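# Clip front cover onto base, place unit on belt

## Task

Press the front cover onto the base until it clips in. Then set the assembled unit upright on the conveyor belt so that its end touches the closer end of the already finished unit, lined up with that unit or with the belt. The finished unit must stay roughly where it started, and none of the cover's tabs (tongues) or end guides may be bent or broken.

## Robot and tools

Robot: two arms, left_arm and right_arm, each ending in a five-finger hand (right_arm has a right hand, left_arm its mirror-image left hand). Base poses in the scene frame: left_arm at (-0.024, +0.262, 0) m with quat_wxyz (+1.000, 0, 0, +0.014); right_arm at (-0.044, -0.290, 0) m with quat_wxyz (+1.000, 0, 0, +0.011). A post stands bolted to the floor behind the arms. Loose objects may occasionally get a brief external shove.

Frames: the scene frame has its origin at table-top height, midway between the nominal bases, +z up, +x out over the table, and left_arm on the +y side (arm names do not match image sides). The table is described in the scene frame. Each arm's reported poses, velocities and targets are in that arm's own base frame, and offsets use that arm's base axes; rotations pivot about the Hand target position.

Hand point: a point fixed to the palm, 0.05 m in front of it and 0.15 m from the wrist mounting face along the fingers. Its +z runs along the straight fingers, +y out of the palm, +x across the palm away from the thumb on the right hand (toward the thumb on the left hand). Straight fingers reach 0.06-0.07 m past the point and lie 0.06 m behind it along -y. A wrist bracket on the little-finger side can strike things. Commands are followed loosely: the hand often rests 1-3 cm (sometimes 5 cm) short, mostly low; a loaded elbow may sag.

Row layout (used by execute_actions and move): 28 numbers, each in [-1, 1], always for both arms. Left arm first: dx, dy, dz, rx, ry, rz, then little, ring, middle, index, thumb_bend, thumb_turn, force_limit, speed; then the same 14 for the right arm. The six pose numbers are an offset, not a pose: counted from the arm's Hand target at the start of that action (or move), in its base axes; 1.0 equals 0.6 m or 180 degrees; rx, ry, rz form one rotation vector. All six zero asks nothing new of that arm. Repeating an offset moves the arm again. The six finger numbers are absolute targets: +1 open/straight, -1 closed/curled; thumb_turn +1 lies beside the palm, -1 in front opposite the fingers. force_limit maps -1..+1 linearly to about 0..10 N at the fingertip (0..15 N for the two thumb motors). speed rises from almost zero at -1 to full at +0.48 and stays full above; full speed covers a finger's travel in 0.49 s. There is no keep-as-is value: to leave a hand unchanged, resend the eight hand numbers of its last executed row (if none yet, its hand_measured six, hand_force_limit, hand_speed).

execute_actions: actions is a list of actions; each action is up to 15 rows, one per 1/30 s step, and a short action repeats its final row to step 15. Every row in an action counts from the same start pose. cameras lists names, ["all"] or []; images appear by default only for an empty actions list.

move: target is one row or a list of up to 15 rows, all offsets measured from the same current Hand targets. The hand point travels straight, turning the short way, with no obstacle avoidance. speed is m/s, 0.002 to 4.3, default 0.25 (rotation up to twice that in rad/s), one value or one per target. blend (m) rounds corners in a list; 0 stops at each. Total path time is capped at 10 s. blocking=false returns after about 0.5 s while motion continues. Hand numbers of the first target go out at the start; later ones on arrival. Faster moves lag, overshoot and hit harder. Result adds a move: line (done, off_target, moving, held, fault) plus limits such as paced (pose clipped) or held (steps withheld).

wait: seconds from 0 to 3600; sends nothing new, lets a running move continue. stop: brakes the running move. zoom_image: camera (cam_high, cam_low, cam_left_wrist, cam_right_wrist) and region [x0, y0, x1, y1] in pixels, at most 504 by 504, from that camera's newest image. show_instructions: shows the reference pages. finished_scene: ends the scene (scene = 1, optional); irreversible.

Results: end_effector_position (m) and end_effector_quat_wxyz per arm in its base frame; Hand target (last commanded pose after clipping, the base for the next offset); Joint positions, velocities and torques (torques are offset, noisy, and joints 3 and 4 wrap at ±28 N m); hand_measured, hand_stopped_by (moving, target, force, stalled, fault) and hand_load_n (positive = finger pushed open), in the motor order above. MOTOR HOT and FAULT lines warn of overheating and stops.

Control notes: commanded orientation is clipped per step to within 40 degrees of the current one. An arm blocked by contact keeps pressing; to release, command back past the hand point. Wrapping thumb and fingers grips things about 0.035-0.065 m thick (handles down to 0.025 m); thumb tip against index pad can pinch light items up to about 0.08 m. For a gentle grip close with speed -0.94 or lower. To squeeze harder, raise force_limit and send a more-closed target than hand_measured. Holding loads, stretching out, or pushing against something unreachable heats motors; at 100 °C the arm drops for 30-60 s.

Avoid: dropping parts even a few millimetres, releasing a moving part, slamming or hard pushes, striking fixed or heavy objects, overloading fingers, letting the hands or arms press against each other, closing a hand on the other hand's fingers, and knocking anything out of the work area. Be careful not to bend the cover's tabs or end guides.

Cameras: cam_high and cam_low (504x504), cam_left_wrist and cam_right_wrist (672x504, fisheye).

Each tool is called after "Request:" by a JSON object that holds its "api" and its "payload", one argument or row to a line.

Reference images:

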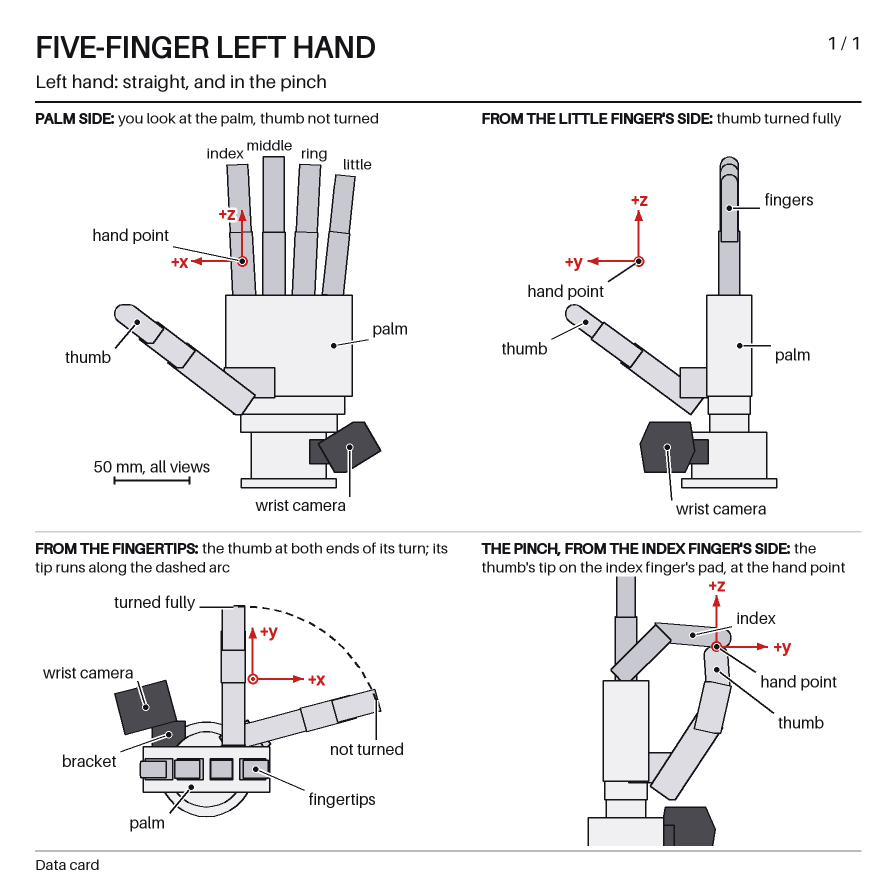

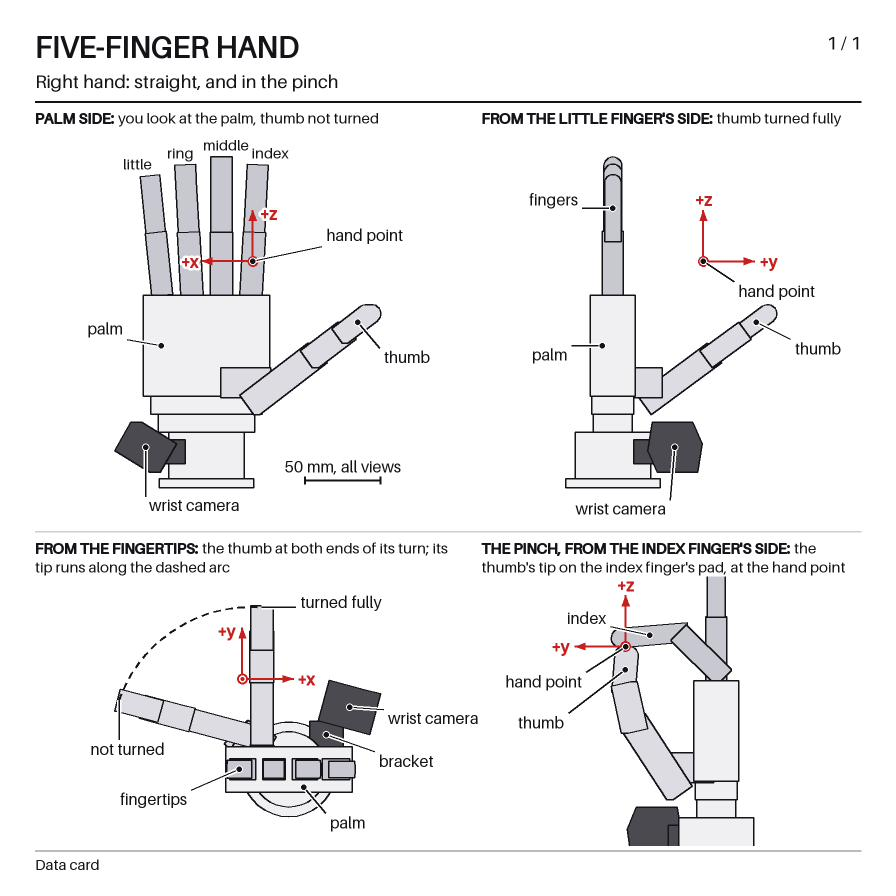

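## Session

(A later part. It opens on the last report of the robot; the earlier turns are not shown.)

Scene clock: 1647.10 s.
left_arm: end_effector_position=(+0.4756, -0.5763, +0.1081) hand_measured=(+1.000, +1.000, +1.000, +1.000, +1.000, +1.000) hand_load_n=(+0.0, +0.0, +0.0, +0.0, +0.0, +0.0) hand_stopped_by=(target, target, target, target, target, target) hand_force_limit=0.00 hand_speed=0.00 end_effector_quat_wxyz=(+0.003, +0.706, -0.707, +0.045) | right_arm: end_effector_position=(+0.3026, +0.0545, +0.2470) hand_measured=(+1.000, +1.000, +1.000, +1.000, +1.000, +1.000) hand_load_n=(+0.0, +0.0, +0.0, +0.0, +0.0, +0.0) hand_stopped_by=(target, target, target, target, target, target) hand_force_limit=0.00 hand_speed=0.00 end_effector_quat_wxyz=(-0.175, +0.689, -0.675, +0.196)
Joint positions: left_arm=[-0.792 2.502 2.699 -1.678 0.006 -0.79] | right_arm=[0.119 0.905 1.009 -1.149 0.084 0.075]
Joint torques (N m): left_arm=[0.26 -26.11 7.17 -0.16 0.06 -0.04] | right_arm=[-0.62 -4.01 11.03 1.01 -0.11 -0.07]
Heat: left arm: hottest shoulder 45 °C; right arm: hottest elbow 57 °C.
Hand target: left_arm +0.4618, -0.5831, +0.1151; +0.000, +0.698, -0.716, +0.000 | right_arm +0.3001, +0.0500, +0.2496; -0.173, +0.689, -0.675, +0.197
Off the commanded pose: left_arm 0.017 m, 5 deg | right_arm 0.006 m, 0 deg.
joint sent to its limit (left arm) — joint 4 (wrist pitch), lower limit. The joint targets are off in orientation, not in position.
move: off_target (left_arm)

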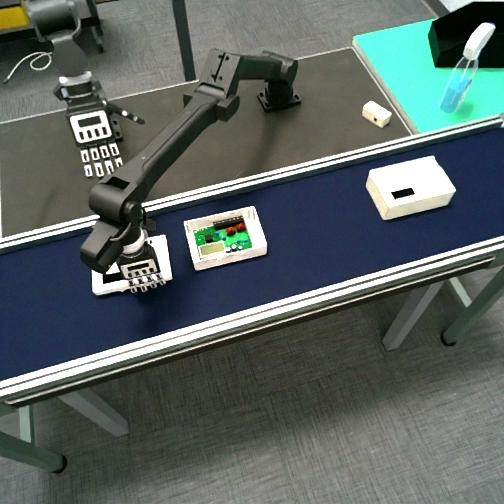

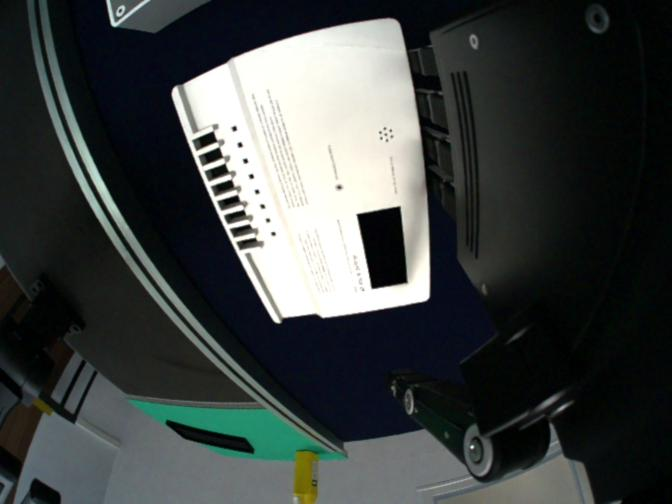

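Request:
{"api": "move", "payload": {
  "target": [-0.058, 0.0, 0.01, 0, 0, 0, 1,1,1,1,1,1,0,0, 0,0,0,0,0,0, 1,1,1,1,1,1,0,0],
  "speed": 0.04,
  "cameras": ["cam_high","cam_left_wrist"]
}}

Scene clock: 1653.80 s.
left_arm: end_effector_position=(+0.4396, -0.5786, +0.1133) hand_measured=(+1.000, +1.000, +1.000, +1.000, +1.000, +1.000) hand_load_n=(+0.0, +0.0, +0.0, +0.0, +0.0, +0.0) hand_stopped_by=(target, target, target, target, target, target) hand_force_limit=0.00 hand_speed=0.00 end_effector_quat_wxyz=(+0.003, +0.703, -0.711, +0.020) | right_arm: end_effector_position=(+0.3026, +0.0545, +0.2470) hand_measured=(+1.000, +1.000, +1.000, +1.000, +1.000, +1.000) hand_load_n=(+0.0, +0.0, +0.0, +0.0, +0.0, -0.5) hand_stopped_by=(target, target, target, target, target, target) hand_force_limit=0.00 hand_speed=0.00 end_effector_quat_wxyz=(-0.175, +0.689, -0.675, +0.196)
Joint positions: left_arm=[-0.83 2.433 2.582 -1.678 0.004 -0.818] | right_arm=[0.119 0.905 1.009 -1.149 0.084 0.075]
Joint torques (N m): left_arm=[0.79 -25.29 7.34 -0.28 0.03 -0.03] | right_arm=[-0.62 -4.07 11.04 1.02 -0.11 -0.07]
Heat: left arm: hottest shoulder 44 °C; right arm: hottest elbow 57 °C.
Hand target: left_arm +0.4269, -0.5831, +0.1210; +0.000, +0.698, -0.716, +0.000 | right_arm +0.3001, +0.0500, +0.2496; -0.173, +0.689, -0.675, +0.197
Off the commanded pose: left_arm 0.015 m, 3 deg | right_arm 0.006 m, 0 deg.
joint sent to its limit (left arm) — joint 4 (wrist pitch), lower limit. The joint targets still meet the commanded pose.
move: off_target (left_arm)

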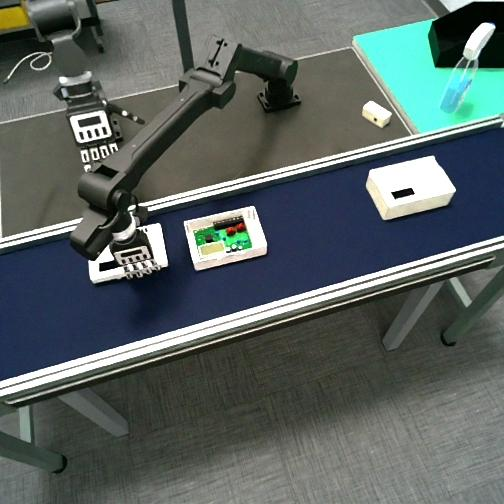

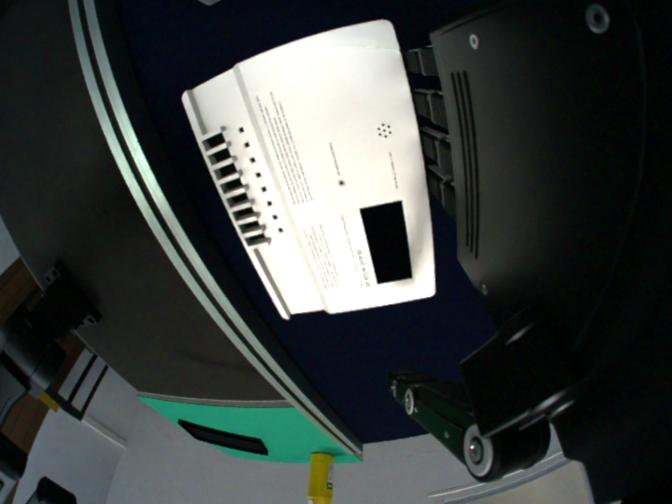

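Request:
{"api": "zoom_image", "payload": {
  "camera": "cam_high",
  "region": [75, 215, 185, 295]
}}

Scaled by 4.582.

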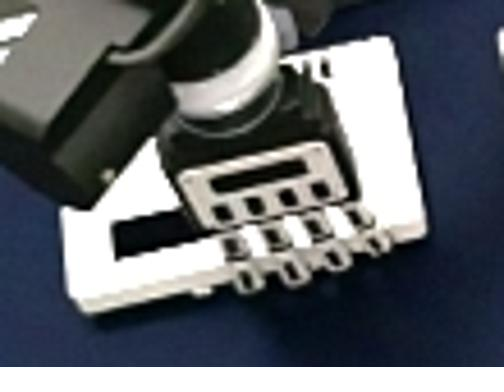

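Request:
{"api": "move", "payload": {
  "target": [
    [0, 0.0, 0.0, 0, 0, 0, 1,1,1,1,1,1,0,0, 0.003,0.01,-0.2,0,0,0, 0.8,1,0.8,1,1,1,0,0],
    [0, 0.0, 0.0, 0, 0, 0, 1,1,1,1,1,1,0,0, 0.003,0.01,-0.29,0,0,0, 0.8,1,0.8,1,1,1,0,0]
  ],
  "speed": [0.15, 0.06],
  "cameras": ["cam_high","cam_right_wrist"]
}}

Scene clock: 1683.27 s.
left_arm: end_effector_position=(+0.4396, -0.5786, +0.1132) hand_measured=(+1.000, +1.000, +1.000, +1.000, +1.000, +1.000) hand_load_n=(+0.0, +0.0, +0.0, +0.0, +0.0, +0.0) hand_stopped_by=(target, target, target, target, target, target) hand_force_limit=0.00 hand_speed=0.00 end_effector_quat_wxyz=(+0.003, +0.703, -0.711, +0.020) | right_arm: end_effector_position=(+0.3014, +0.0531, +0.0801) hand_measured=(+0.800, +1.000, +0.800, +1.000, +1.000, +1.000) hand_load_n=(+0.0, +0.0, +0.0, +0.0, +0.0, +0.0) hand_stopped_by=(target, target, target, target, target, target) hand_force_limit=0.00 hand_speed=0.00 end_effector_quat_wxyz=(-0.173, +0.689, -0.676, +0.199)
Joint positions: left_arm=[-0.83 2.433 2.581 -1.678 0.004 -0.819] | right_arm=[0.119 0.969 0.599 -0.675 0.09 0.075]
Joint torques (N m): left_arm=[0.56 -25.52 7.19 -0.24 0.03 -0.03] | right_arm=[1.32 -2.9 9.51 2.07 0.06 0.13]
Heat: left arm: hottest shoulder 44 °C; right arm: hottest elbow 57 °C.
Hand target: left_arm +0.4269, -0.5832, +0.1211; +0.000, +0.698, -0.716, +0.000 | right_arm +0.3018, +0.0560, +0.0755; -0.173, +0.689, -0.675, +0.198
Off the commanded pose: left_arm 0.016 m, 3 deg | right_arm 0.005 m, 0 deg.
joint sent to its limit (left arm) — joint 4 (wrist pitch), lower limit. The joint targets still meet the commanded pose.
move: done

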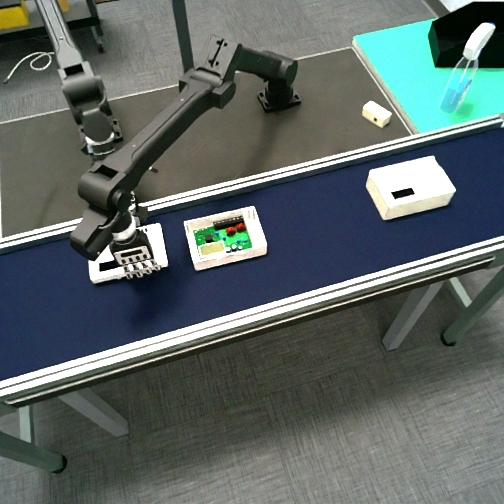

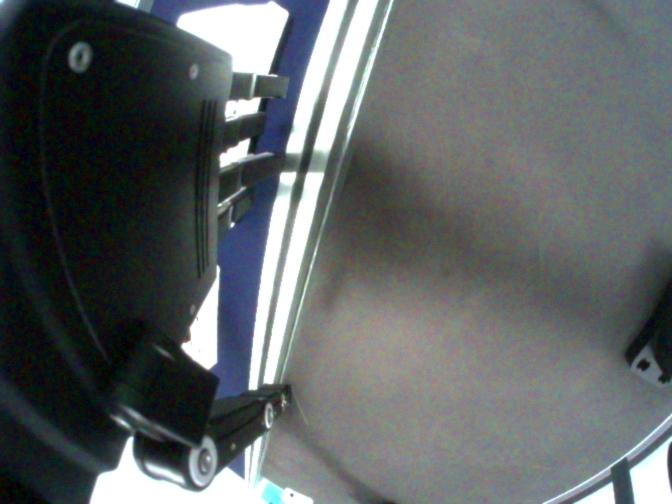

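Request:
{"api": "move", "payload": {
  "target": [
    [0, 0.0, 0.0, 0, 0, 0, 1,1,1,1,1,1,0,0, 0.0,0.0,-0.03,0,0,0, 0.8,1,0.8,1,1,1,0,0],
    [0, 0.0, 0.0, 0, 0, 0, 1,1,1,1,1,1,0,0, 0.04,0.0,-0.03,0,0,0, 0.8,1,0.8,1,1,1,0,0]
  ],
  "speed": 0.04,
  "cameras": ["cam_high","cam_right_wrist"]
}}

Scene clock: 1699.00 s.
left_arm: end_effector_position=(+0.4396, -0.5786, +0.1132) hand_measured=(+1.000, +1.000, +1.000, +1.000, +1.000, +1.000) hand_load_n=(+0.0, +0.0, +0.0, +0.0, +0.0, +0.0) hand_stopped_by=(target, target, target, target, target, target) hand_force_limit=0.00 hand_speed=0.00 end_effector_quat_wxyz=(+0.003, +0.703, -0.711, +0.020) | right_arm: end_effector_position=(+0.3129, +0.0544, +0.0549) hand_measured=(+0.800, +1.000, +0.800, +1.000, +1.000, +1.000) hand_load_n=(+0.0, +0.0, -7.0, +0.0, +0.0, +0.0) hand_stopped_by=(target, target, target, target, target, target) hand_force_limit=0.00 hand_speed=0.00 end_effector_quat_wxyz=(-0.169, +0.690, -0.676, +0.196)
Joint positions: left_arm=[-0.83 2.433 2.581 -1.678 0.004 -0.819] | right_arm=[0.119 1.055 0.58 -0.58 0.091 0.075]
Joint torques (N m): left_arm=[0.5 -25.52 7.17 -0.25 0.02 -0.03] | right_arm=[0.38 -2.08 12.04 2.03 -0.15 0.03]
Heat: left arm: hottest shoulder 44 °C; right arm: hottest elbow 56 °C.
Hand target: left_arm +0.4269, -0.5832, +0.1211; +0.000, +0.698, -0.716, +0.000 | right_arm +0.3258, +0.0560, +0.0574; -0.173, +0.690, -0.675, +0.197
Off the commanded pose: left_arm 0.016 m, 3 deg | right_arm 0.013 m, 1 deg.
joint sent to its limit (left arm) — joint 4 (wrist pitch), lower limit. The joint targets still meet the commanded pose.
move: off_target (right_arm)

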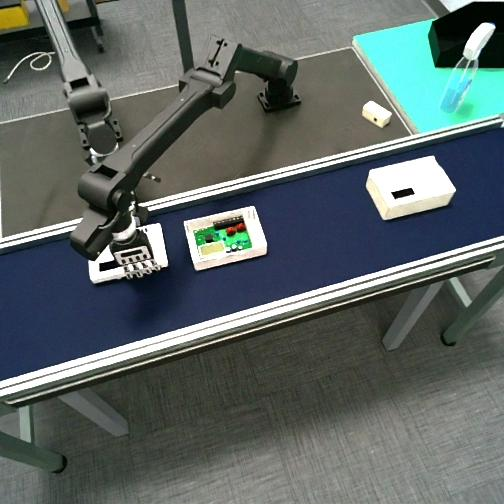

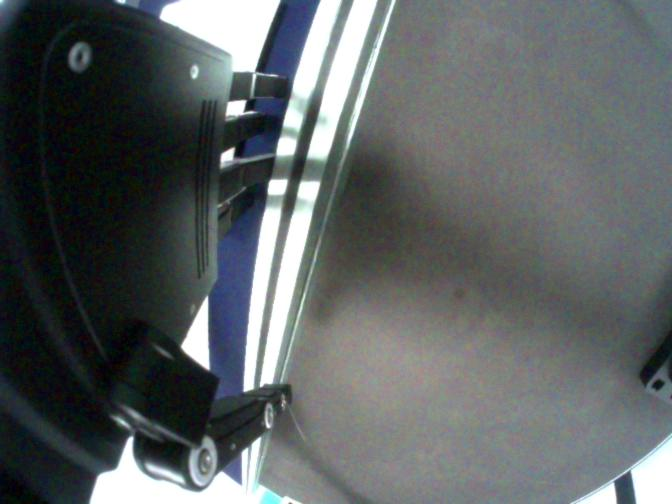

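Request:
{"api": "move", "payload": {
  "target": [
    [0, 0.0, 0.0, 0, 0, 0, 1,1,1,1,1,1,0,0, -0.04,0.0,0.01,0,0,0, 0.8,1,0.8,1,1,1,0,0],
    [0, 0.0, 0.0, 0, 0, 0, 1,1,1,1,1,1,0,0, -0.04,0.0,0.012,0,0,0, 0.6,1,0.4,1,1,1,0,0],
    [0, 0.0, 0.0, 0, 0, 0, 1,1,1,1,1,1,0,0, 0.0,0.0,0.012,0,0,0, 0.6,1,0.4,1,1,1,0,0]
  ],
  "speed": 0.04
}}

Scene clock: 1714.97 s.
left_arm: end_effector_position=(+0.4396, -0.5786, +0.1132) hand_measured=(+1.000, +1.000, +1.000, +1.000, +1.000, +1.000) hand_load_n=(+0.0, +0.0, +0.0, +0.0, +0.0, +0.0) hand_stopped_by=(target, target, target, target, target, target) hand_force_limit=0.00 hand_speed=0.00 end_effector_quat_wxyz=(+0.003, +0.703, -0.711, +0.020) | right_arm: end_effector_position=(+0.3155, +0.0547, +0.0576) hand_measured=(+0.600, +1.000, +0.718, +1.000, +1.000, +1.000) hand_load_n=(+2.0, +0.0, +0.0, +0.0, +0.0, +0.0) hand_stopped_by=(target, target, force, target, target, target) hand_force_limit=0.00 hand_speed=0.00 end_effector_quat_wxyz=(-0.167, +0.690, -0.677, +0.194)
Joint positions: left_arm=[-0.83 2.433 2.581 -1.678 0.004 -0.819] | right_arm=[0.119 1.062 0.594 -0.591 0.091 0.075]
Joint torques (N m): left_arm=[0.44 -25.64 7.19 -0.28 0.03 -0.03] | right_arm=[0.38 -3.84 12.04 1.44 -0.15 0.03]
Heat: left arm: hottest shoulder 44 °C; right arm: hottest elbow 55 °C.
Hand target: left_arm +0.4269, -0.5832, +0.1211; +0.000, +0.698, -0.716, +0.000 | right_arm +0.3258, +0.0560, +0.0648; -0.173, +0.689, -0.675, +0.198
Off the commanded pose: left_arm 0.016 m, 3 deg | right_arm 0.013 m, 1 deg.
joint sent to its limit (left arm) — joint 4 (wrist pitch), lower limit. The joint targets still meet the commanded pose.
move: off_target (right_arm)

Request:
{"api": "move", "payload": {
  "target": [
    [0, 0.0, 0.0, 0, 0, 0, 1,1,1,1,1,1,0,0, -0.02,0.0,0.012,0,0,0, 1,1,1,1,1,1,0,0]
  ],
  "speed": 0.04,
  "cameras": ["cam_low","cam_left_wrist","cam_right_wrist"]
}}

Scene clock: 1727.23 s.
left_arm: end_effector_position=(+0.4396, -0.5786, +0.1132) hand_measured=(+1.000, +1.000, +1.000, +1.000, +1.000, +1.000) hand_load_n=(+0.0, +0.0, +0.0, +0.0, +0.0, +0.0) hand_stopped_by=(target, target, target, target, target, target) hand_force_limit=0.00 hand_speed=0.00 end_effector_quat_wxyz=(+0.003, +0.703, -0.711, +0.020) | right_arm: end_effector_position=(+0.3104, +0.0543, +0.0656) hand_measured=(+1.000, +1.000, +1.000, +1.000, +1.000, +1.000) hand_load_n=(+0.0, +0.0, +0.0, +0.0, +0.0, +0.0) hand_stopped_by=(target, target, target, target, target, target) hand_force_limit=0.00 hand_speed=0.00 end_effector_quat_wxyz=(-0.170, +0.689, -0.676, +0.196)
Joint positions: left_arm=[-0.83 2.433 2.581 -1.678 0.004 -0.819] | right_arm=[0.119 1.028 0.594 -0.619 0.09 0.075]
Joint torques (N m): left_arm=[0.56 -25.52 7.2 -0.27 0.03 -0.03] | right_arm=[0.85 -4.72 11.25 0.99 -0.04 0.08]
Heat: left arm: hottest shoulder 44 °C; right arm: hottest elbow 57 °C.
Hand target: left_arm +0.4269, -0.5832, +0.1211; +0.000, +0.698, -0.716, +0.000 | right_arm +0.3138, +0.0560, +0.0719; -0.173, +0.689, -0.675, +0.197
Off the commanded pose: left_arm 0.016 m, 3 deg | right_arm 0.007 m, 0 deg.
joint sent to its limit (left arm) — joint 4 (wrist pitch), lower limit. The joint targets still meet the commanded pose.
move: done

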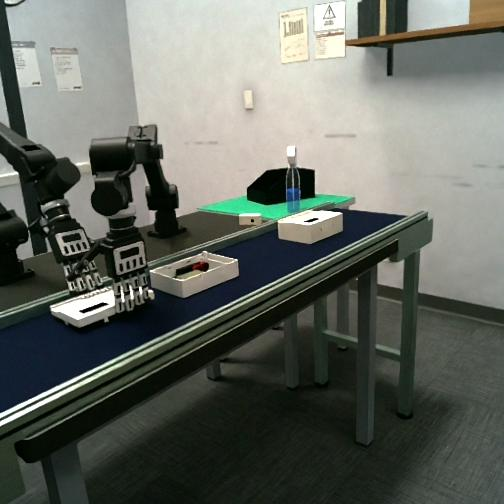

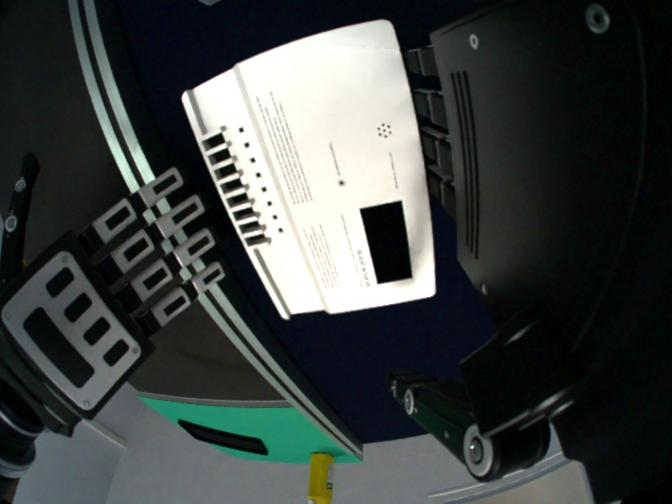

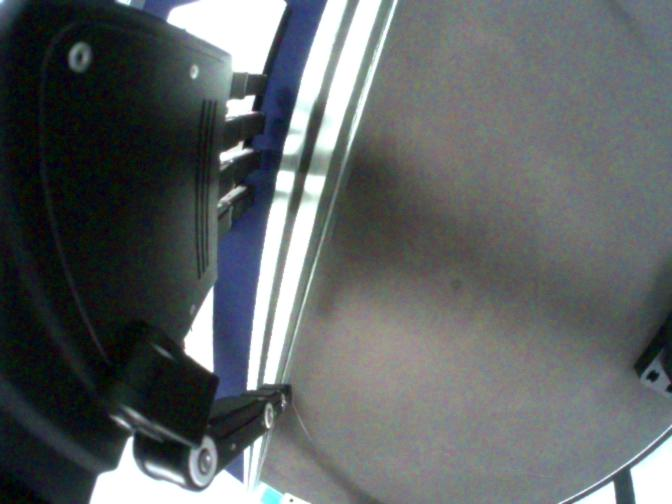

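Request:
{"api": "zoom_image", "payload": {
  "camera": "cam_left_wrist",
  "region": [130, 60, 330, 340]
}}

Request:
{"api": "zoom_image", "payload": {
  "camera": "cam_low",
  "region": [30, 210, 260, 350]
}}

Scaled by 1.800 from the camera's image (finer frame: 960x720).

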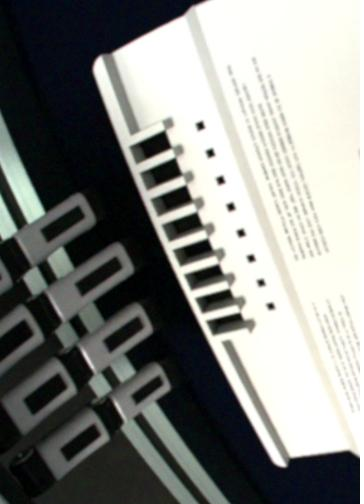

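Scaled by 2.191.

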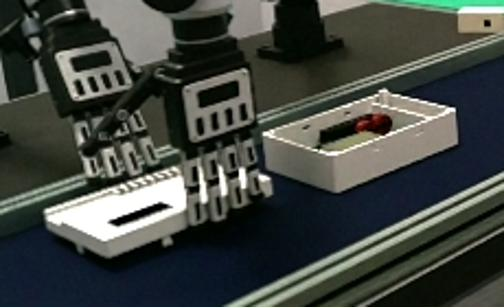

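Request:
{"api": "move", "payload": {
  "target": [
    [0, 0.0, 0.0, 0, 0, 0, 1,1,1,1,1,1,0,0, 0.04,0.0,0.0,0,0,0, 1,1,1,1,1,1,0,0]
  ],
  "speed": 0.04,
  "cameras": ["cam_left_wrist"]
}}

Scene clock: 1753.47 s.
left_arm: end_effector_position=(+0.4396, -0.5786, +0.1132) hand_measured=(+1.000, +1.000, +1.000, +1.000, +1.000, +1.000) hand_load_n=(+0.0, +0.0, +0.0, +0.0, -0.5, +0.0) hand_stopped_by=(target, target, target, target, target, target) hand_force_limit=0.00 hand_speed=0.00 end_effector_quat_wxyz=(+0.003, +0.703, -0.711, +0.020) | right_arm: end_effector_position=(+0.3190, +0.0558, +0.0602) hand_measured=(+1.000, +1.000, +1.000, +1.000, +1.000, +1.000) hand_load_n=(+0.0, +0.0, +0.0, -0.5, +0.0, +0.0) hand_stopped_by=(target, target, target, target, target, target) hand_force_limit=0.00 hand_speed=0.00 end_effector_quat_wxyz=(-0.160, +0.693, -0.678, +0.186)
Joint positions: left_arm=[-0.83 2.433 2.581 -1.678 0.004 -0.819] | right_arm=[0.119 1.087 0.622 -0.617 0.087 0.075]
Joint torques (N m): left_arm=[0.62 -25.58 7.17 -0.27 0.03 -0.03] | right_arm=[-0.09 -4.07 12.94 1.96 -0.11 -0.02]
Heat: left arm: hottest shoulder 44 °C; right arm: hottest elbow 58 °C.
Hand target: left_arm +0.4269, -0.5832, +0.1211; +0.000, +0.698, -0.716, +0.000 | right_arm +0.3377, +0.0560, +0.0719; -0.173, +0.690, -0.675, +0.197
Off the commanded pose: left_arm 0.016 m, 3 deg | right_arm 0.022 m, 2 deg.
joint sent to its limit (left arm) — joint 4 (wrist pitch), lower limit. The joint targets still meet the commanded pose.
move: off_target (right_arm)

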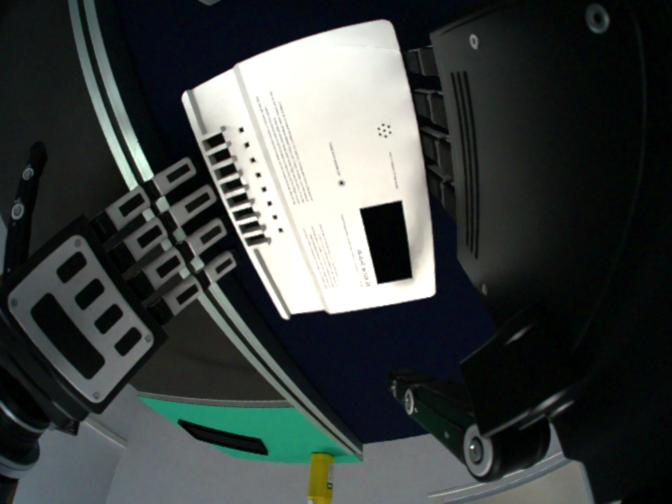

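Request:
{"api": "execute_actions", "payload": {
  "actions": [
    [[0,0,0,0,0,0, 1,1,1,1,1,1,0,0, 0.01,0,0,0,0,0, 1,1,1,1,1,1,0,0]]
  ],
  "cameras": ["cam_left_wrist"]
}}

Request:
{"api": "zoom_image", "payload": {
  "camera": "cam_left_wrist",
  "region": [130, 60, 330, 340]
}}

Scene clock: 1770.07 s.
left_arm: end_effector_position=(+0.4396, -0.5786, +0.1132) hand_measured=(+1.000, +1.000, +1.000, +1.000, +1.000, +1.000) hand_load_n=(+0.0, +0.0, +0.0, +0.0, +0.0, +0.0) hand_stopped_by=(target, target, target, target, target, target) hand_force_limit=0.00 hand_speed=0.00 end_effector_quat_wxyz=(+0.003, +0.703, -0.711, +0.020) | right_arm: end_effector_position=(+0.3246, +0.0567, +0.0600) hand_measured=(+1.000, +1.000, +1.000, +1.000, +1.000, +1.000) hand_load_n=(+0.0, +0.0, +0.0, +0.0, +0.0, +0.0) hand_stopped_by=(target, target, target, target, target, target) hand_force_limit=0.00 hand_speed=0.00 end_effector_quat_wxyz=(-0.160, +0.693, -0.678, +0.186)
Joint positions: left_arm=[-0.83 2.433 2.581 -1.678 0.004 -0.819] | right_arm=[0.119 1.106 0.635 -0.611 0.086 0.075]
Joint torques (N m): left_arm=[0.5 -25.58 7.21 -0.28 0.03 -0.03] | right_arm=[-0.21 -4.48 12.94 1.96 -0.11 -0.04]
Heat: left arm: hottest shoulder 45 °C; right arm: hottest elbow 59 °C.
Hand target: left_arm +0.4269, -0.5832, +0.1211; +0.000, +0.698, -0.716, +0.000 | right_arm +0.3438, +0.0560, +0.0718; -0.173, +0.690, -0.675, +0.197
Off the commanded pose: left_arm 0.016 m, 3 deg | right_arm 0.023 m, 2 deg.
joint sent to its limit (left arm) — joint 4 (wrist pitch), lower limit. The joint targets still meet the commanded pose.
Step readings (end_effector_position of left_arm | right_arm):
0: (+0.4396, -0.5786, +0.1132) | (+0.3190, +0.0558, +0.0602)
1: (+0.4396, -0.5786, +0.1132) | (+0.3195, +0.0560, +0.0603)
2: (+0.4396, -0.5786, +0.1132) | (+0.3203, +0.0561, +0.0604)
4: (+0.4396, -0.5786, +0.1132) | (+0.3226, +0.0564, +0.0604)
8: (+0.4396, -0.5786, +0.1132) | (+0.3246, +0.0567, +0.0600)
15: (+0.4396, -0.5786, +0.1132) | (+0.3246, +0.0567, +0.0600)

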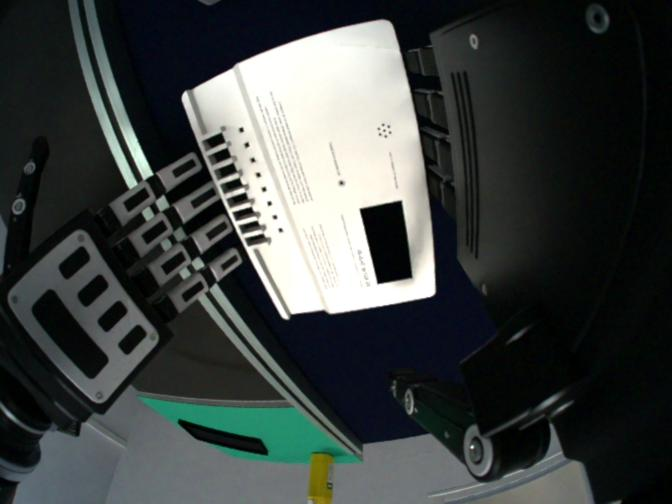

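Scaled by 1.800 from the camera's image (finer frame: 960x720).

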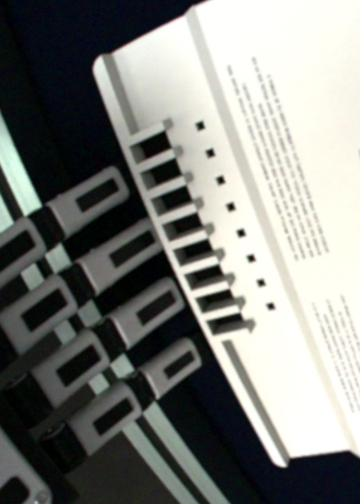

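Request:
{"api": "execute_actions", "payload": {
  "actions": [
    [[0,0,0,0,0,0, 1,1,1,1,1,1,0,0, 0.003,0,0.012,0,0,0, 1,1,1,1,1,1,0,0]]
  ]
}}

Request:
{"api": "execute_actions", "payload": {
  "actions": [
    [[0,0,0,0,0,0, 1,1,1,1,1,1,0,0, 0.012,0,0,0,0,0, 1,1,1,1,1,1,0,0]]
  ],
  "cameras": ["cam_left_wrist"]
}}

Request:
{"api": "zoom_image", "payload": {
  "camera": "cam_left_wrist",
  "region": [130, 60, 330, 340]
}}

Scene clock: 1778.20 s.
left_arm: end_effector_position=(+0.4400, -0.5782, +0.1133) hand_measured=(+1.000, +1.000, +1.000, +1.000, +1.000, +1.000) hand_load_n=(+0.0, +0.0, +0.0, +0.0, +0.0, +0.0) hand_stopped_by=(target, target, target, target, target, target) hand_force_limit=0.00 hand_speed=0.00 end_effector_quat_wxyz=(+0.001, +0.703, -0.711, +0.020) | right_arm: end_effector_position=(+0.3286, +0.0574, +0.0644) hand_measured=(+1.000, +1.000, +1.000, +1.000, +1.000, +1.000) hand_load_n=(+0.0, +0.0, -1.5, +0.0, +0.0, +0.0) hand_stopped_by=(target, target, target, target, target, target) hand_force_limit=0.00 hand_speed=0.00 end_effector_quat_wxyz=(-0.163, +0.692, -0.678, +0.188)
Joint positions: left_arm=[-0.83 2.433 2.581 -1.678 0.001 -0.819] | right_arm=[0.119 1.106 0.646 -0.614 0.085 0.075]
Joint torques (N m): left_arm=[0.44 -25.52 7.17 -0.28 0.13 -0.03] | right_arm=[-0.26 -4.95 13.56 1.22 -0.08 -0.04]
Heat: left arm: hottest shoulder 45 °C; right arm: hottest elbow 59 °C.
Hand target: left_arm +0.4269, -0.5831, +0.1212; +0.000, +0.698, -0.716, +0.000 | right_arm +0.3456, +0.0560, +0.0791; -0.173, +0.690, -0.675, +0.197
Off the commanded pose: left_arm 0.016 m, 3 deg | right_arm 0.022 m, 2 deg.
joint sent to its limit (left arm) — joint 4 (wrist pitch), lower limit. The joint targets still meet the commanded pose.
Step readings (end_effector_position of left_arm | right_arm):
0: (+0.4396, -0.5786, +0.1132) | (+0.3246, +0.0567, +0.0600)
1: (+0.4396, -0.5786, +0.1132) | (+0.3253, +0.0568, +0.0606)
2: (+0.4396, -0.5786, +0.1132) | (+0.3261, +0.0569, +0.0614)
4: (+0.4400, -0.5783, +0.1130) | (+0.3273, +0.0572, +0.0630)
8: (+0.4400, -0.5783, +0.1130) | (+0.3281, +0.0574, +0.0639)
15: (+0.4400, -0.5782, +0.1133) | (+0.3286, +0.0574, +0.0644)

Scene clock: 1778.90 s.
left_arm: end_effector_position=(+0.4406, -0.5778, +0.1149) hand_measured=(+1.000, +1.000, +1.000, +1.000, +1.000, +1.000) hand_load_n=(+0.0, +0.0, +0.0, +0.0, +0.0, +0.0) hand_stopped_by=(target, target, target, target, target, target) hand_force_limit=0.00 hand_speed=0.00 end_effector_quat_wxyz=(+0.000, +0.703, -0.711, +0.022) | right_arm: end_effector_position=(+0.3317, +0.0579, +0.0632) hand_measured=(+1.000, +1.000, +1.000, +1.000, +1.000, +1.000) hand_load_n=(+0.0, +0.0, -2.0, +0.0, +0.0, +0.0) hand_stopped_by=(target, target, target, target, target, target) hand_force_limit=0.00 hand_speed=0.00 end_effector_quat_wxyz=(-0.161, +0.693, -0.678, +0.185)
Joint positions: left_arm=[-0.83 2.43 2.581 -1.678 -0.002 -0.819] | right_arm=[0.119 1.123 0.656 -0.614 0.085 0.075]
Joint torques (N m): left_arm=[0.56 -25.35 7.19 -0.27 0.28 -0.03] | right_arm=[-0.5 -4.89 14 1.46 -0.09 -0.07]
Heat: left arm: hottest shoulder 45 °C; right arm: hottest elbow 59 °C.
Hand target: left_arm +0.4269, -0.5831, +0.1211; +0.000, +0.698, -0.716, +0.000 | right_arm +0.3528, +0.0559, +0.0791; -0.173, +0.689, -0.675, +0.197
Off the commanded pose: left_arm 0.016 m, 3 deg | right_arm 0.026 m, 2 deg.
joint sent to its limit (left arm) — joint 4 (wrist pitch), lower limit. The joint targets still meet the commanded pose.
Step readings (end_effector_position of left_arm | right_arm):
0: (+0.4400, -0.5782, +0.1133) | (+0.3286, +0.0574, +0.0644)
1: (+0.4400, -0.5782, +0.1133) | (+0.3290, +0.0575, +0.0646)
2: (+0.4401, -0.5782, +0.1133) | (+0.3297, +0.0576, +0.0646)
4: (+0.4404, -0.5779, +0.1131) | (+0.3312, +0.0578, +0.0641)
8: (+0.4405, -0.5778, +0.1144) | (+0.3318, +0.0579, +0.0633)
15: (+0.4406, -0.5778, +0.1149) | (+0.3317, +0.0579, +0.0632)

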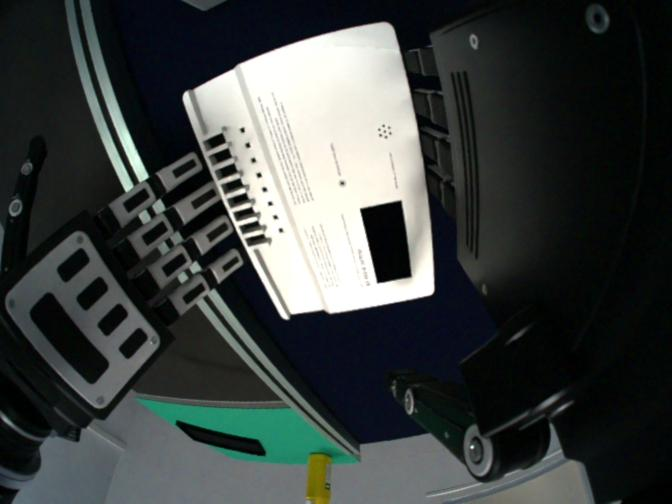

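Scaled by 1.800 from the camera's image (finer frame: 960x720).

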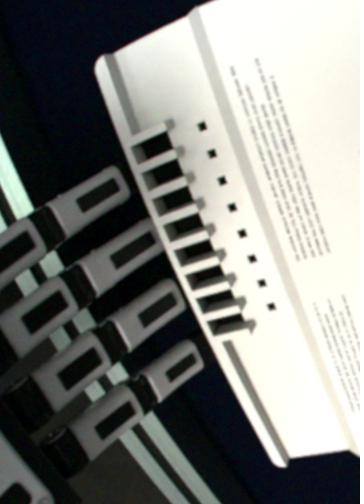

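Request:
{"api": "execute_actions", "payload": {
  "actions": [
    [[-0.012,0,0,0,0,0, 1,1,1,1,1,1,0,0, 0.006,0,0.0,0,0,0, 1,1,1,1,1,1,0,0]]
  ]
}}

Request:
{"api": "execute_actions", "payload": {
  "actions": [
    [[-0.012,0,0,0,0,0, 1,1,1,1,1,1,0,0, 0.006,0,0,0,0,0, 1,1,1,1,1,1,0,0]]
  ],
  "cameras": ["cam_high"]
}}

Request:
{"api": "zoom_image", "payload": {
  "camera": "cam_high",
  "region": [75, 205, 185, 295]
}}

Scene clock: 1792.30 s.
left_arm: end_effector_position=(+0.4395, -0.5753, +0.1162) hand_measured=(+1.000, +1.000, +1.000, +1.000, +1.000, +1.000) hand_load_n=(+0.0, +0.0, +0.0, +0.0, +0.0, +0.0) hand_stopped_by=(target, target, target, target, target, target) hand_force_limit=0.00 hand_speed=0.00 end_effector_quat_wxyz=(-0.003, +0.707, -0.707, +0.019) | right_arm: end_effector_position=(+0.3318, +0.0581, +0.0627) hand_measured=(+1.000, +1.000, +1.000, +1.000, +1.000, +1.000) hand_load_n=(-0.5, -0.5, -3.5, +0.0, +0.0, +0.0) hand_stopped_by=(target, target, target, target, target, target) hand_force_limit=0.00 hand_speed=0.00 end_effector_quat_wxyz=(-0.159, +0.694, -0.678, +0.183)
Joint positions: left_arm=[-0.83 2.419 2.564 -1.678 -0.008 -0.83] | right_arm=[0.119 1.129 0.66 -0.619 0.083 0.075]
Joint torques (N m): left_arm=[-0.09 -25.11 6.84 -0.31 0.47 0.03] | right_arm=[-0.62 -4.6 14.3 1.72 -0.07 -0.07]
Heat: left arm: hottest shoulder 47 °C; right arm: hottest elbow 61 °C.
Hand target: left_arm +0.4198, -0.5831, +0.1210; +0.000, +0.698, -0.716, +0.000 | right_arm +0.3563, +0.0560, +0.0790; -0.173, +0.690, -0.675, +0.197
Off the commanded pose: left_arm 0.022 m, 3 deg | right_arm 0.030 m, 2 deg.
joint sent to its limit (left arm) — joint 4 (wrist pitch), lower limit. The joint targets still meet the commanded pose.
Step readings (end_effector_position of left_arm | right_arm):
0: (+0.4406, -0.5778, +0.1149) | (+0.3317, +0.0579, +0.0632)
1: (+0.4401, -0.5772, +0.1143) | (+0.3318, +0.0580, +0.0631)
2: (+0.4398, -0.5763, +0.1143) | (+0.3319, +0.0581, +0.0630)
4: (+0.4396, -0.5759, +0.1153) | (+0.3321, +0.0582, +0.0627)
8: (+0.4395, -0.5754, +0.1167) | (+0.3319, +0.0582, +0.0627)
15: (+0.4395, -0.5753, +0.1162) | (+0.3318, +0.0581, +0.0627)

Scene clock: 1793.00 s.
left_arm: end_effector_position=(+0.4391, -0.5738, +0.1166) hand_measured=(+1.000, +1.000, +1.000, +1.000, +1.000, +1.000) hand_load_n=(+0.0, +0.0, +0.0, +0.0, +0.0, -0.5) hand_stopped_by=(target, target, target, target, target, target) hand_force_limit=0.00 hand_speed=0.00 end_effector_quat_wxyz=(-0.005, +0.711, -0.703, +0.019) | right_arm: end_effector_position=(+0.3326, +0.0585, +0.0616) hand_measured=(+1.000, +1.000, +1.000, +1.000, +1.000, +1.000) hand_load_n=(-0.5, -0.5, -4.5, +0.0, +0.0, +0.0) hand_stopped_by=(target, target, target, target, target, target) hand_force_limit=0.00 hand_speed=0.00 end_effector_quat_wxyz=(-0.156, +0.695, -0.678, +0.180)
Joint positions: left_arm=[-0.83 2.408 2.546 -1.672 -0.013 -0.841] | right_arm=[0.119 1.138 0.665 -0.621 0.082 0.074]
Joint torques (N m): left_arm=[-0.5 -25.17 6.61 -0.55 0.61 0.08] | right_arm=[-0.73 -4.72 14.54 1.89 -0.03 -0.07]
Heat: left arm: hottest shoulder 47 °C; right arm: hottest elbow 61 °C.
Hand target: left_arm +0.4125, -0.5831, +0.1210; +0.000, +0.698, -0.717, +0.000 | right_arm +0.3600, +0.0560, +0.0792; -0.173, +0.689, -0.675, +0.197
Off the commanded pose: left_arm 0.028 m, 3 deg | right_arm 0.032 m, 3 deg.
joint sent to its limit (left arm) — joint 4 (wrist pitch), lower limit. The joint targets still meet the commanded pose.
Step readings (end_effector_position of left_arm | right_arm):
0: (+0.4395, -0.5753, +0.1162) | (+0.3318, +0.0581, +0.0627)
1: (+0.4392, -0.5749, +0.1156) | (+0.3321, +0.0582, +0.0627)
2: (+0.4393, -0.5744, +0.1154) | (+0.3325, +0.0583, +0.0630)
4: (+0.4392, -0.5741, +0.1151) | (+0.3327, +0.0584, +0.0626)
8: (+0.4392, -0.5739, +0.1160) | (+0.3326, +0.0585, +0.0617)
15: (+0.4391, -0.5739, +0.1167) | (+0.3326, +0.0585, +0.0616)

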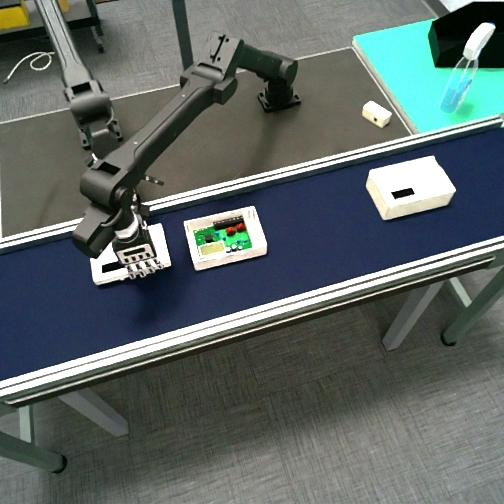

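Scaled by 4.582.

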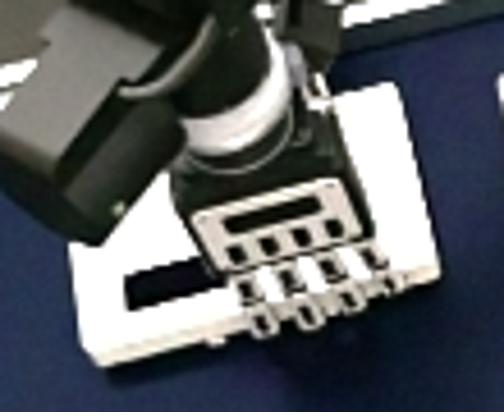

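Request:
{"api": "execute_actions", "payload": {
  "actions": [
    [[-0.01,-0.005,0,0,0,0, 1,1,1,1,1,1,0,0, 0.01,0.0,0.0,0,0,0, 1,1,1,1,1,1,0,0]]
  ]
}}

Request:
{"api": "execute_actions", "payload": {
  "actions": [
    [[-0.0,0,0.02,0,0,0, 1,1,1,1,1,1,0,0, 0.0,0,0.02,0,0,0, 1,1,1,1,1,1,0,0]]
  ],
  "cameras": ["cam_high"]
}}

Request:
{"api": "zoom_image", "payload": {
  "camera": "cam_high",
  "region": [75, 205, 185, 295]
}}

Scene clock: 1807.70 s.
left_arm: end_effector_position=(+0.4392, -0.5732, +0.1167) hand_measured=(+1.000, +1.000, +1.000, +1.000, +1.000, +1.000) hand_load_n=(+0.0, +0.0, +0.0, +0.0, +0.0, +0.0) hand_stopped_by=(target, target, target, target, target, target) hand_force_limit=0.00 hand_speed=0.00 end_effector_quat_wxyz=(-0.007, +0.714, -0.700, +0.019) | right_arm: end_effector_position=(+0.3337, +0.0587, +0.0582) hand_measured=(+1.000, +1.000, +1.000, +1.000, +1.000, +1.000) hand_load_n=(+0.0, -1.0, -4.0, +0.0, +0.0, +0.0) hand_stopped_by=(target, target, target, target, target, target) hand_force_limit=0.00 hand_speed=0.00 end_effector_quat_wxyz=(-0.150, +0.697, -0.678, +0.175)
Joint positions: left_arm=[-0.83 2.404 2.539 -1.669 -0.016 -0.849] | right_arm=[0.119 1.159 0.673 -0.625 0.081 0.072]
Joint torques (N m): left_arm=[-1.2 -25.11 6.65 -0.66 0.71 0.08] | right_arm=[-0.85 -5.42 14.9 2.14 -0.02 -0.07]
Heat: left arm: hottest shoulder 47 °C; right arm: hottest elbow 60 °C.
Hand target: left_arm +0.4066, -0.5861, +0.1211; +0.000, +0.698, -0.717, +0.000 | right_arm +0.3660, +0.0560, +0.0791; -0.173, +0.689, -0.675, +0.197
Off the commanded pose: left_arm 0.035 m, 4 deg | right_arm 0.039 m, 4 deg.
joint sent to its limit (left arm) — joint 4 (wrist pitch), lower limit. The joint targets still meet the commanded pose.
Step readings (end_effector_position of left_arm | right_arm):
0: (+0.4391, -0.5738, +0.1166) | (+0.3326, +0.0585, +0.0616)
1: (+0.4390, -0.5737, +0.1163) | (+0.3330, +0.0585, +0.0618)
2: (+0.4392, -0.5736, +0.1163) | (+0.3335, +0.0586, +0.0618)
4: (+0.4394, -0.5736, +0.1163) | (+0.3343, +0.0588, +0.0613)
8: (+0.4394, -0.5735, +0.1167) | (+0.3339, +0.0587, +0.0590)
15: (+0.4392, -0.5732, +0.1167) | (+0.3337, +0.0587, +0.0582)

Scene clock: 1808.40 s.
left_arm: end_effector_position=(+0.4379, -0.5732, +0.1294) hand_measured=(+1.000, +1.000, +1.000, +1.000, +1.000, +1.000) hand_load_n=(+0.0, +0.0, +0.0, +0.0, +0.0, +0.0) hand_stopped_by=(target, target, target, target, target, target) hand_force_limit=0.00 hand_speed=0.00 end_effector_quat_wxyz=(-0.005, +0.714, -0.700, +0.027) | right_arm: end_effector_position=(+0.3337, +0.0588, +0.0638) hand_measured=(+1.000, +1.000, +1.000, +1.000, +1.000, +1.000) hand_load_n=(-1.0, -1.0, -3.0, +0.0, +0.0, +0.0) hand_stopped_by=(target, target, target, target, target, target) hand_force_limit=0.00 hand_speed=0.00 end_effector_quat_wxyz=(-0.146, +0.699, -0.679, +0.171)
Joint positions: left_arm=[-0.831 2.383 2.534 -1.669 -0.014 -0.85] | right_arm=[0.118 1.159 0.692 -0.656 0.08 0.072]
Joint torques (N m): left_arm=[-1.08 -24.64 6.83 -0.59 0.66 0.06] | right_arm=[-0.79 -6.83 15.23 1.85 0.03 -0.07]
Heat: left arm: hottest shoulder 47 °C; right arm: hottest elbow 60 °C.
Hand target: left_arm +0.4067, -0.5861, +0.1331; +0.000, +0.698, -0.716, +0.000 | right_arm +0.3660, +0.0561, +0.0911; -0.173, +0.689, -0.675, +0.197
Off the commanded pose: left_arm 0.034 m, 4 deg | right_arm 0.042 m, 4 deg.
joint sent to its limit (left arm) — joint 4 (wrist pitch), lower limit. The joint targets still meet the commanded pose.
Step readings (end_effector_position of left_arm | right_arm):
0: (+0.4392, -0.5732, +0.1167) | (+0.3337, +0.0587, +0.0582)
1: (+0.4391, -0.5733, +0.1175) | (+0.3334, +0.0587, +0.0589)
2: (+0.4385, -0.5731, +0.1176) | (+0.3329, +0.0587, +0.0600)
4: (+0.4379, -0.5732, +0.1192) | (+0.3327, +0.0588, +0.0620)
8: (+0.4379, -0.5732, +0.1244) | (+0.3331, +0.0589, +0.0634)
15: (+0.4379, -0.5732, +0.1294) | (+0.3337, +0.0588, +0.0638)

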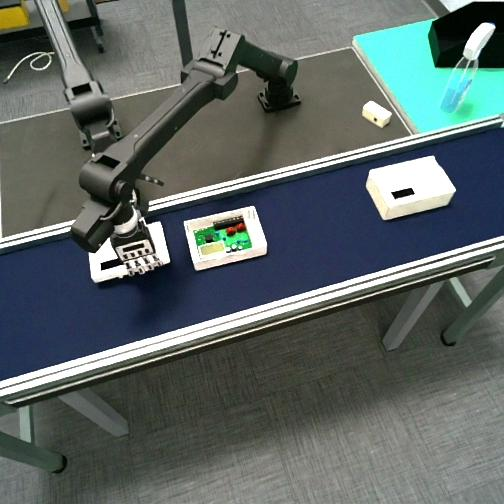

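Scaled by 4.582.

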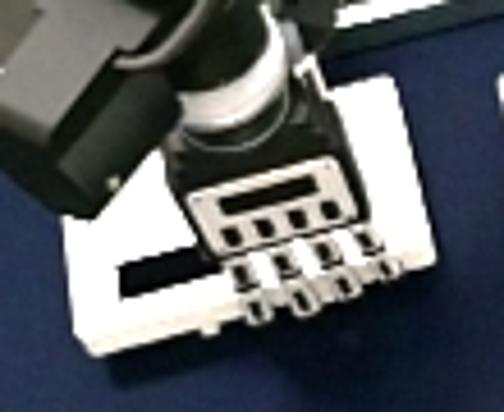

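Request:
{"api": "execute_actions", "payload": {
  "actions": [
    [[-0.0,0,0.0,0,0,0, 1,1,1,1,1,1,0,0, 0.005,0,0.02,0,0,0, 1,1,1,1,1,1,0,0]]
  ]
}}

Request:
{"api": "execute_actions", "payload": {
  "actions": [
    [[-0.0,0,0.01,0,0,0, 1,1,1,1,1,1,0,0, 0.0,0,0.02,0,0,0, 1,1,1,1,1,1,0,0]]
  ],
  "cameras": ["cam_high","cam_low"]
}}

Request:
{"api": "zoom_image", "payload": {
  "camera": "cam_high",
  "region": [75, 205, 185, 295]
}}

Request:
{"api": "zoom_image", "payload": {
  "camera": "cam_low",
  "region": [30, 210, 260, 350]
}}

Scene clock: 1820.10 s.
left_arm: end_effector_position=(+0.4376, -0.5734, +0.1294) hand_measured=(+1.000, +1.000, +1.000, +1.000, +1.000, +1.000) hand_load_n=(+0.0, +0.0, +0.0, +0.0, +0.0, +0.0) hand_stopped_by=(target, target, target, target, target, target) hand_force_limit=0.00 hand_speed=0.00 end_effector_quat_wxyz=(-0.006, +0.713, -0.700, +0.027) | right_arm: end_effector_position=(+0.3341, +0.0587, +0.0718) hand_measured=(+1.000, +1.000, +1.000, +1.000, +1.000, +1.000) hand_load_n=(-0.5, -1.5, -3.5, +0.0, +0.0, +0.0) hand_stopped_by=(target, target, target, target, target, target) hand_force_limit=0.00 hand_speed=0.00 end_effector_quat_wxyz=(-0.141, +0.700, -0.680, +0.167)
Joint positions: left_arm=[-0.831 2.383 2.534 -1.669 -0.015 -0.85] | right_arm=[0.118 1.159 0.718 -0.697 0.08 0.072]
Joint torques (N m): left_arm=[-1.03 -24.88 6.84 -0.62 0.74 0.07] | right_arm=[-0.85 -7.53 15.6 2.02 0.02 -0.08]
Heat: left arm: hottest shoulder 49 °C; right arm: hottest elbow 60 °C.
Hand target: left_arm +0.4067, -0.5861, +0.1331; +0.000, +0.698, -0.716, +0.000 | right_arm +0.3691, +0.0560, +0.1031; -0.173, +0.689, -0.675, +0.198
Off the commanded pose: left_arm 0.034 m, 4 deg | right_arm 0.047 m, 5 deg.
joint sent to its limit (left arm) — joint 4 (wrist pitch), lower limit. The joint targets still meet the commanded pose.
Step readings (end_effector_position of left_arm | right_arm):
0: (+0.4379, -0.5732, +0.1294) | (+0.3337, +0.0588, +0.0638)
1: (+0.4378, -0.5733, +0.1294) | (+0.3333, +0.0587, +0.0648)
2: (+0.4375, -0.5736, +0.1295) | (+0.3331, +0.0587, +0.0663)
4: (+0.4376, -0.5735, +0.1294) | (+0.3343, +0.0587, +0.0702)
8: (+0.4376, -0.5734, +0.1294) | (+0.3343, +0.0587, +0.0719)
15: (+0.4376, -0.5734, +0.1294) | (+0.3341, +0.0587, +0.0718)

Scene clock: 1820.80 s.
left_arm: end_effector_position=(+0.4370, -0.5737, +0.1336) hand_measured=(+1.000, +1.000, +1.000, +1.000, +1.000, +1.000) hand_load_n=(+0.0, +0.0, +0.0, +0.5, +0.0, +0.0) hand_stopped_by=(target, target, target, target, target, target) hand_force_limit=0.00 hand_speed=0.00 end_effector_quat_wxyz=(-0.005, +0.713, -0.700, +0.029) | right_arm: end_effector_position=(+0.3339, +0.0586, +0.0819) hand_measured=(+1.000, +1.000, +1.000, +1.000, +1.000, +1.000) hand_load_n=(-0.5, -1.5, -4.5, +0.0, +0.0, +0.0) hand_stopped_by=(target, target, target, target, target, target) hand_force_limit=0.00 hand_speed=0.00 end_effector_quat_wxyz=(-0.138, +0.700, -0.681, +0.165)
Joint positions: left_arm=[-0.832 2.377 2.533 -1.669 -0.014 -0.85] | right_arm=[0.118 1.148 0.74 -0.735 0.08 0.072]
Joint torques (N m): left_arm=[-0.91 -24.82 6.89 -0.64 0.72 0.05] | right_arm=[-0.85 -7.71 15.83 2.04 0.03 -0.08]
Heat: left arm: hottest shoulder 49 °C; right arm: hottest elbow 60 °C.
Hand target: left_arm +0.4066, -0.5861, +0.1392; +0.000, +0.698, -0.716, +0.000 | right_arm +0.3690, +0.0560, +0.1151; -0.173, +0.689, -0.675, +0.197
Off the commanded pose: left_arm 0.033 m, 4 deg | right_arm 0.048 m, 6 deg.
joint sent to its limit (left arm) — joint 4 (wrist pitch), lower limit. The joint targets still meet the commanded pose.
Step readings (end_effector_position of left_arm | right_arm):
0: (+0.4376, -0.5734, +0.1294) | (+0.3341, +0.0587, +0.0718)
1: (+0.4376, -0.5735, +0.1296) | (+0.3337, +0.0586, +0.0728)
2: (+0.4374, -0.5736, +0.1296) | (+0.3332, +0.0586, +0.0742)
4: (+0.4369, -0.5738, +0.1297) | (+0.3339, +0.0587, +0.0784)
8: (+0.4370, -0.5737, +0.1312) | (+0.3336, +0.0586, +0.0817)
15: (+0.4370, -0.5737, +0.1336) | (+0.3339, +0.0586, +0.0819)

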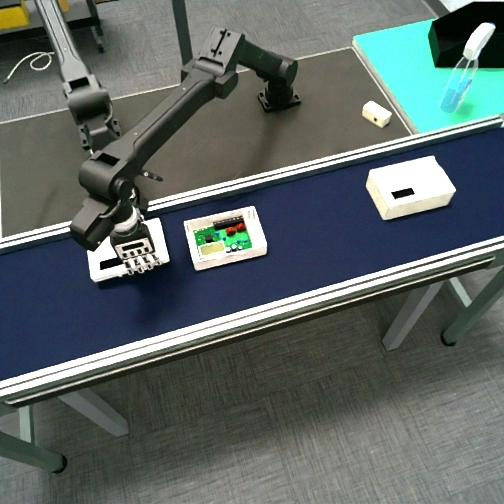

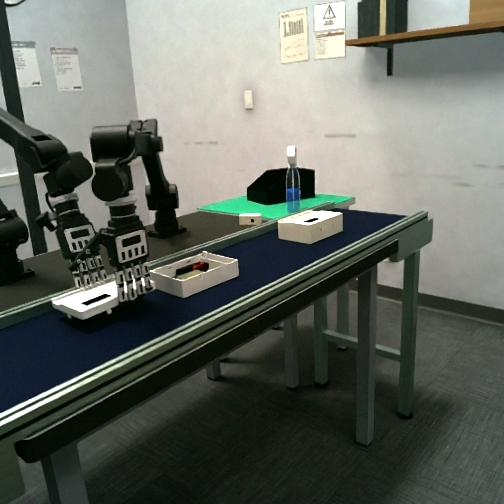

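Scaled by 4.582.

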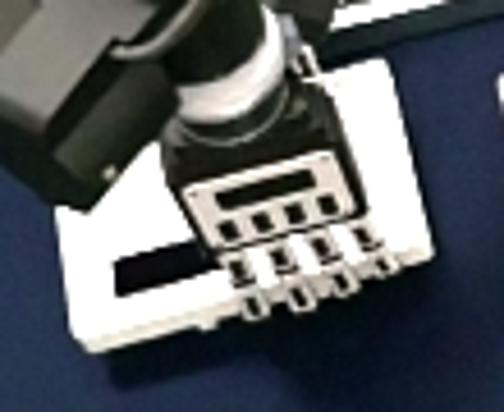

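Scaled by 2.191.

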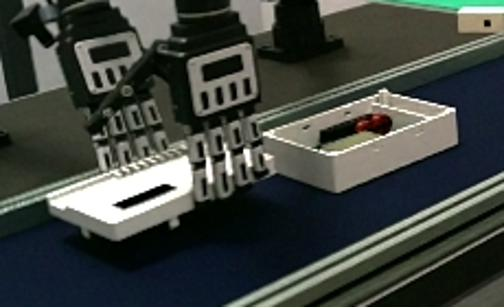

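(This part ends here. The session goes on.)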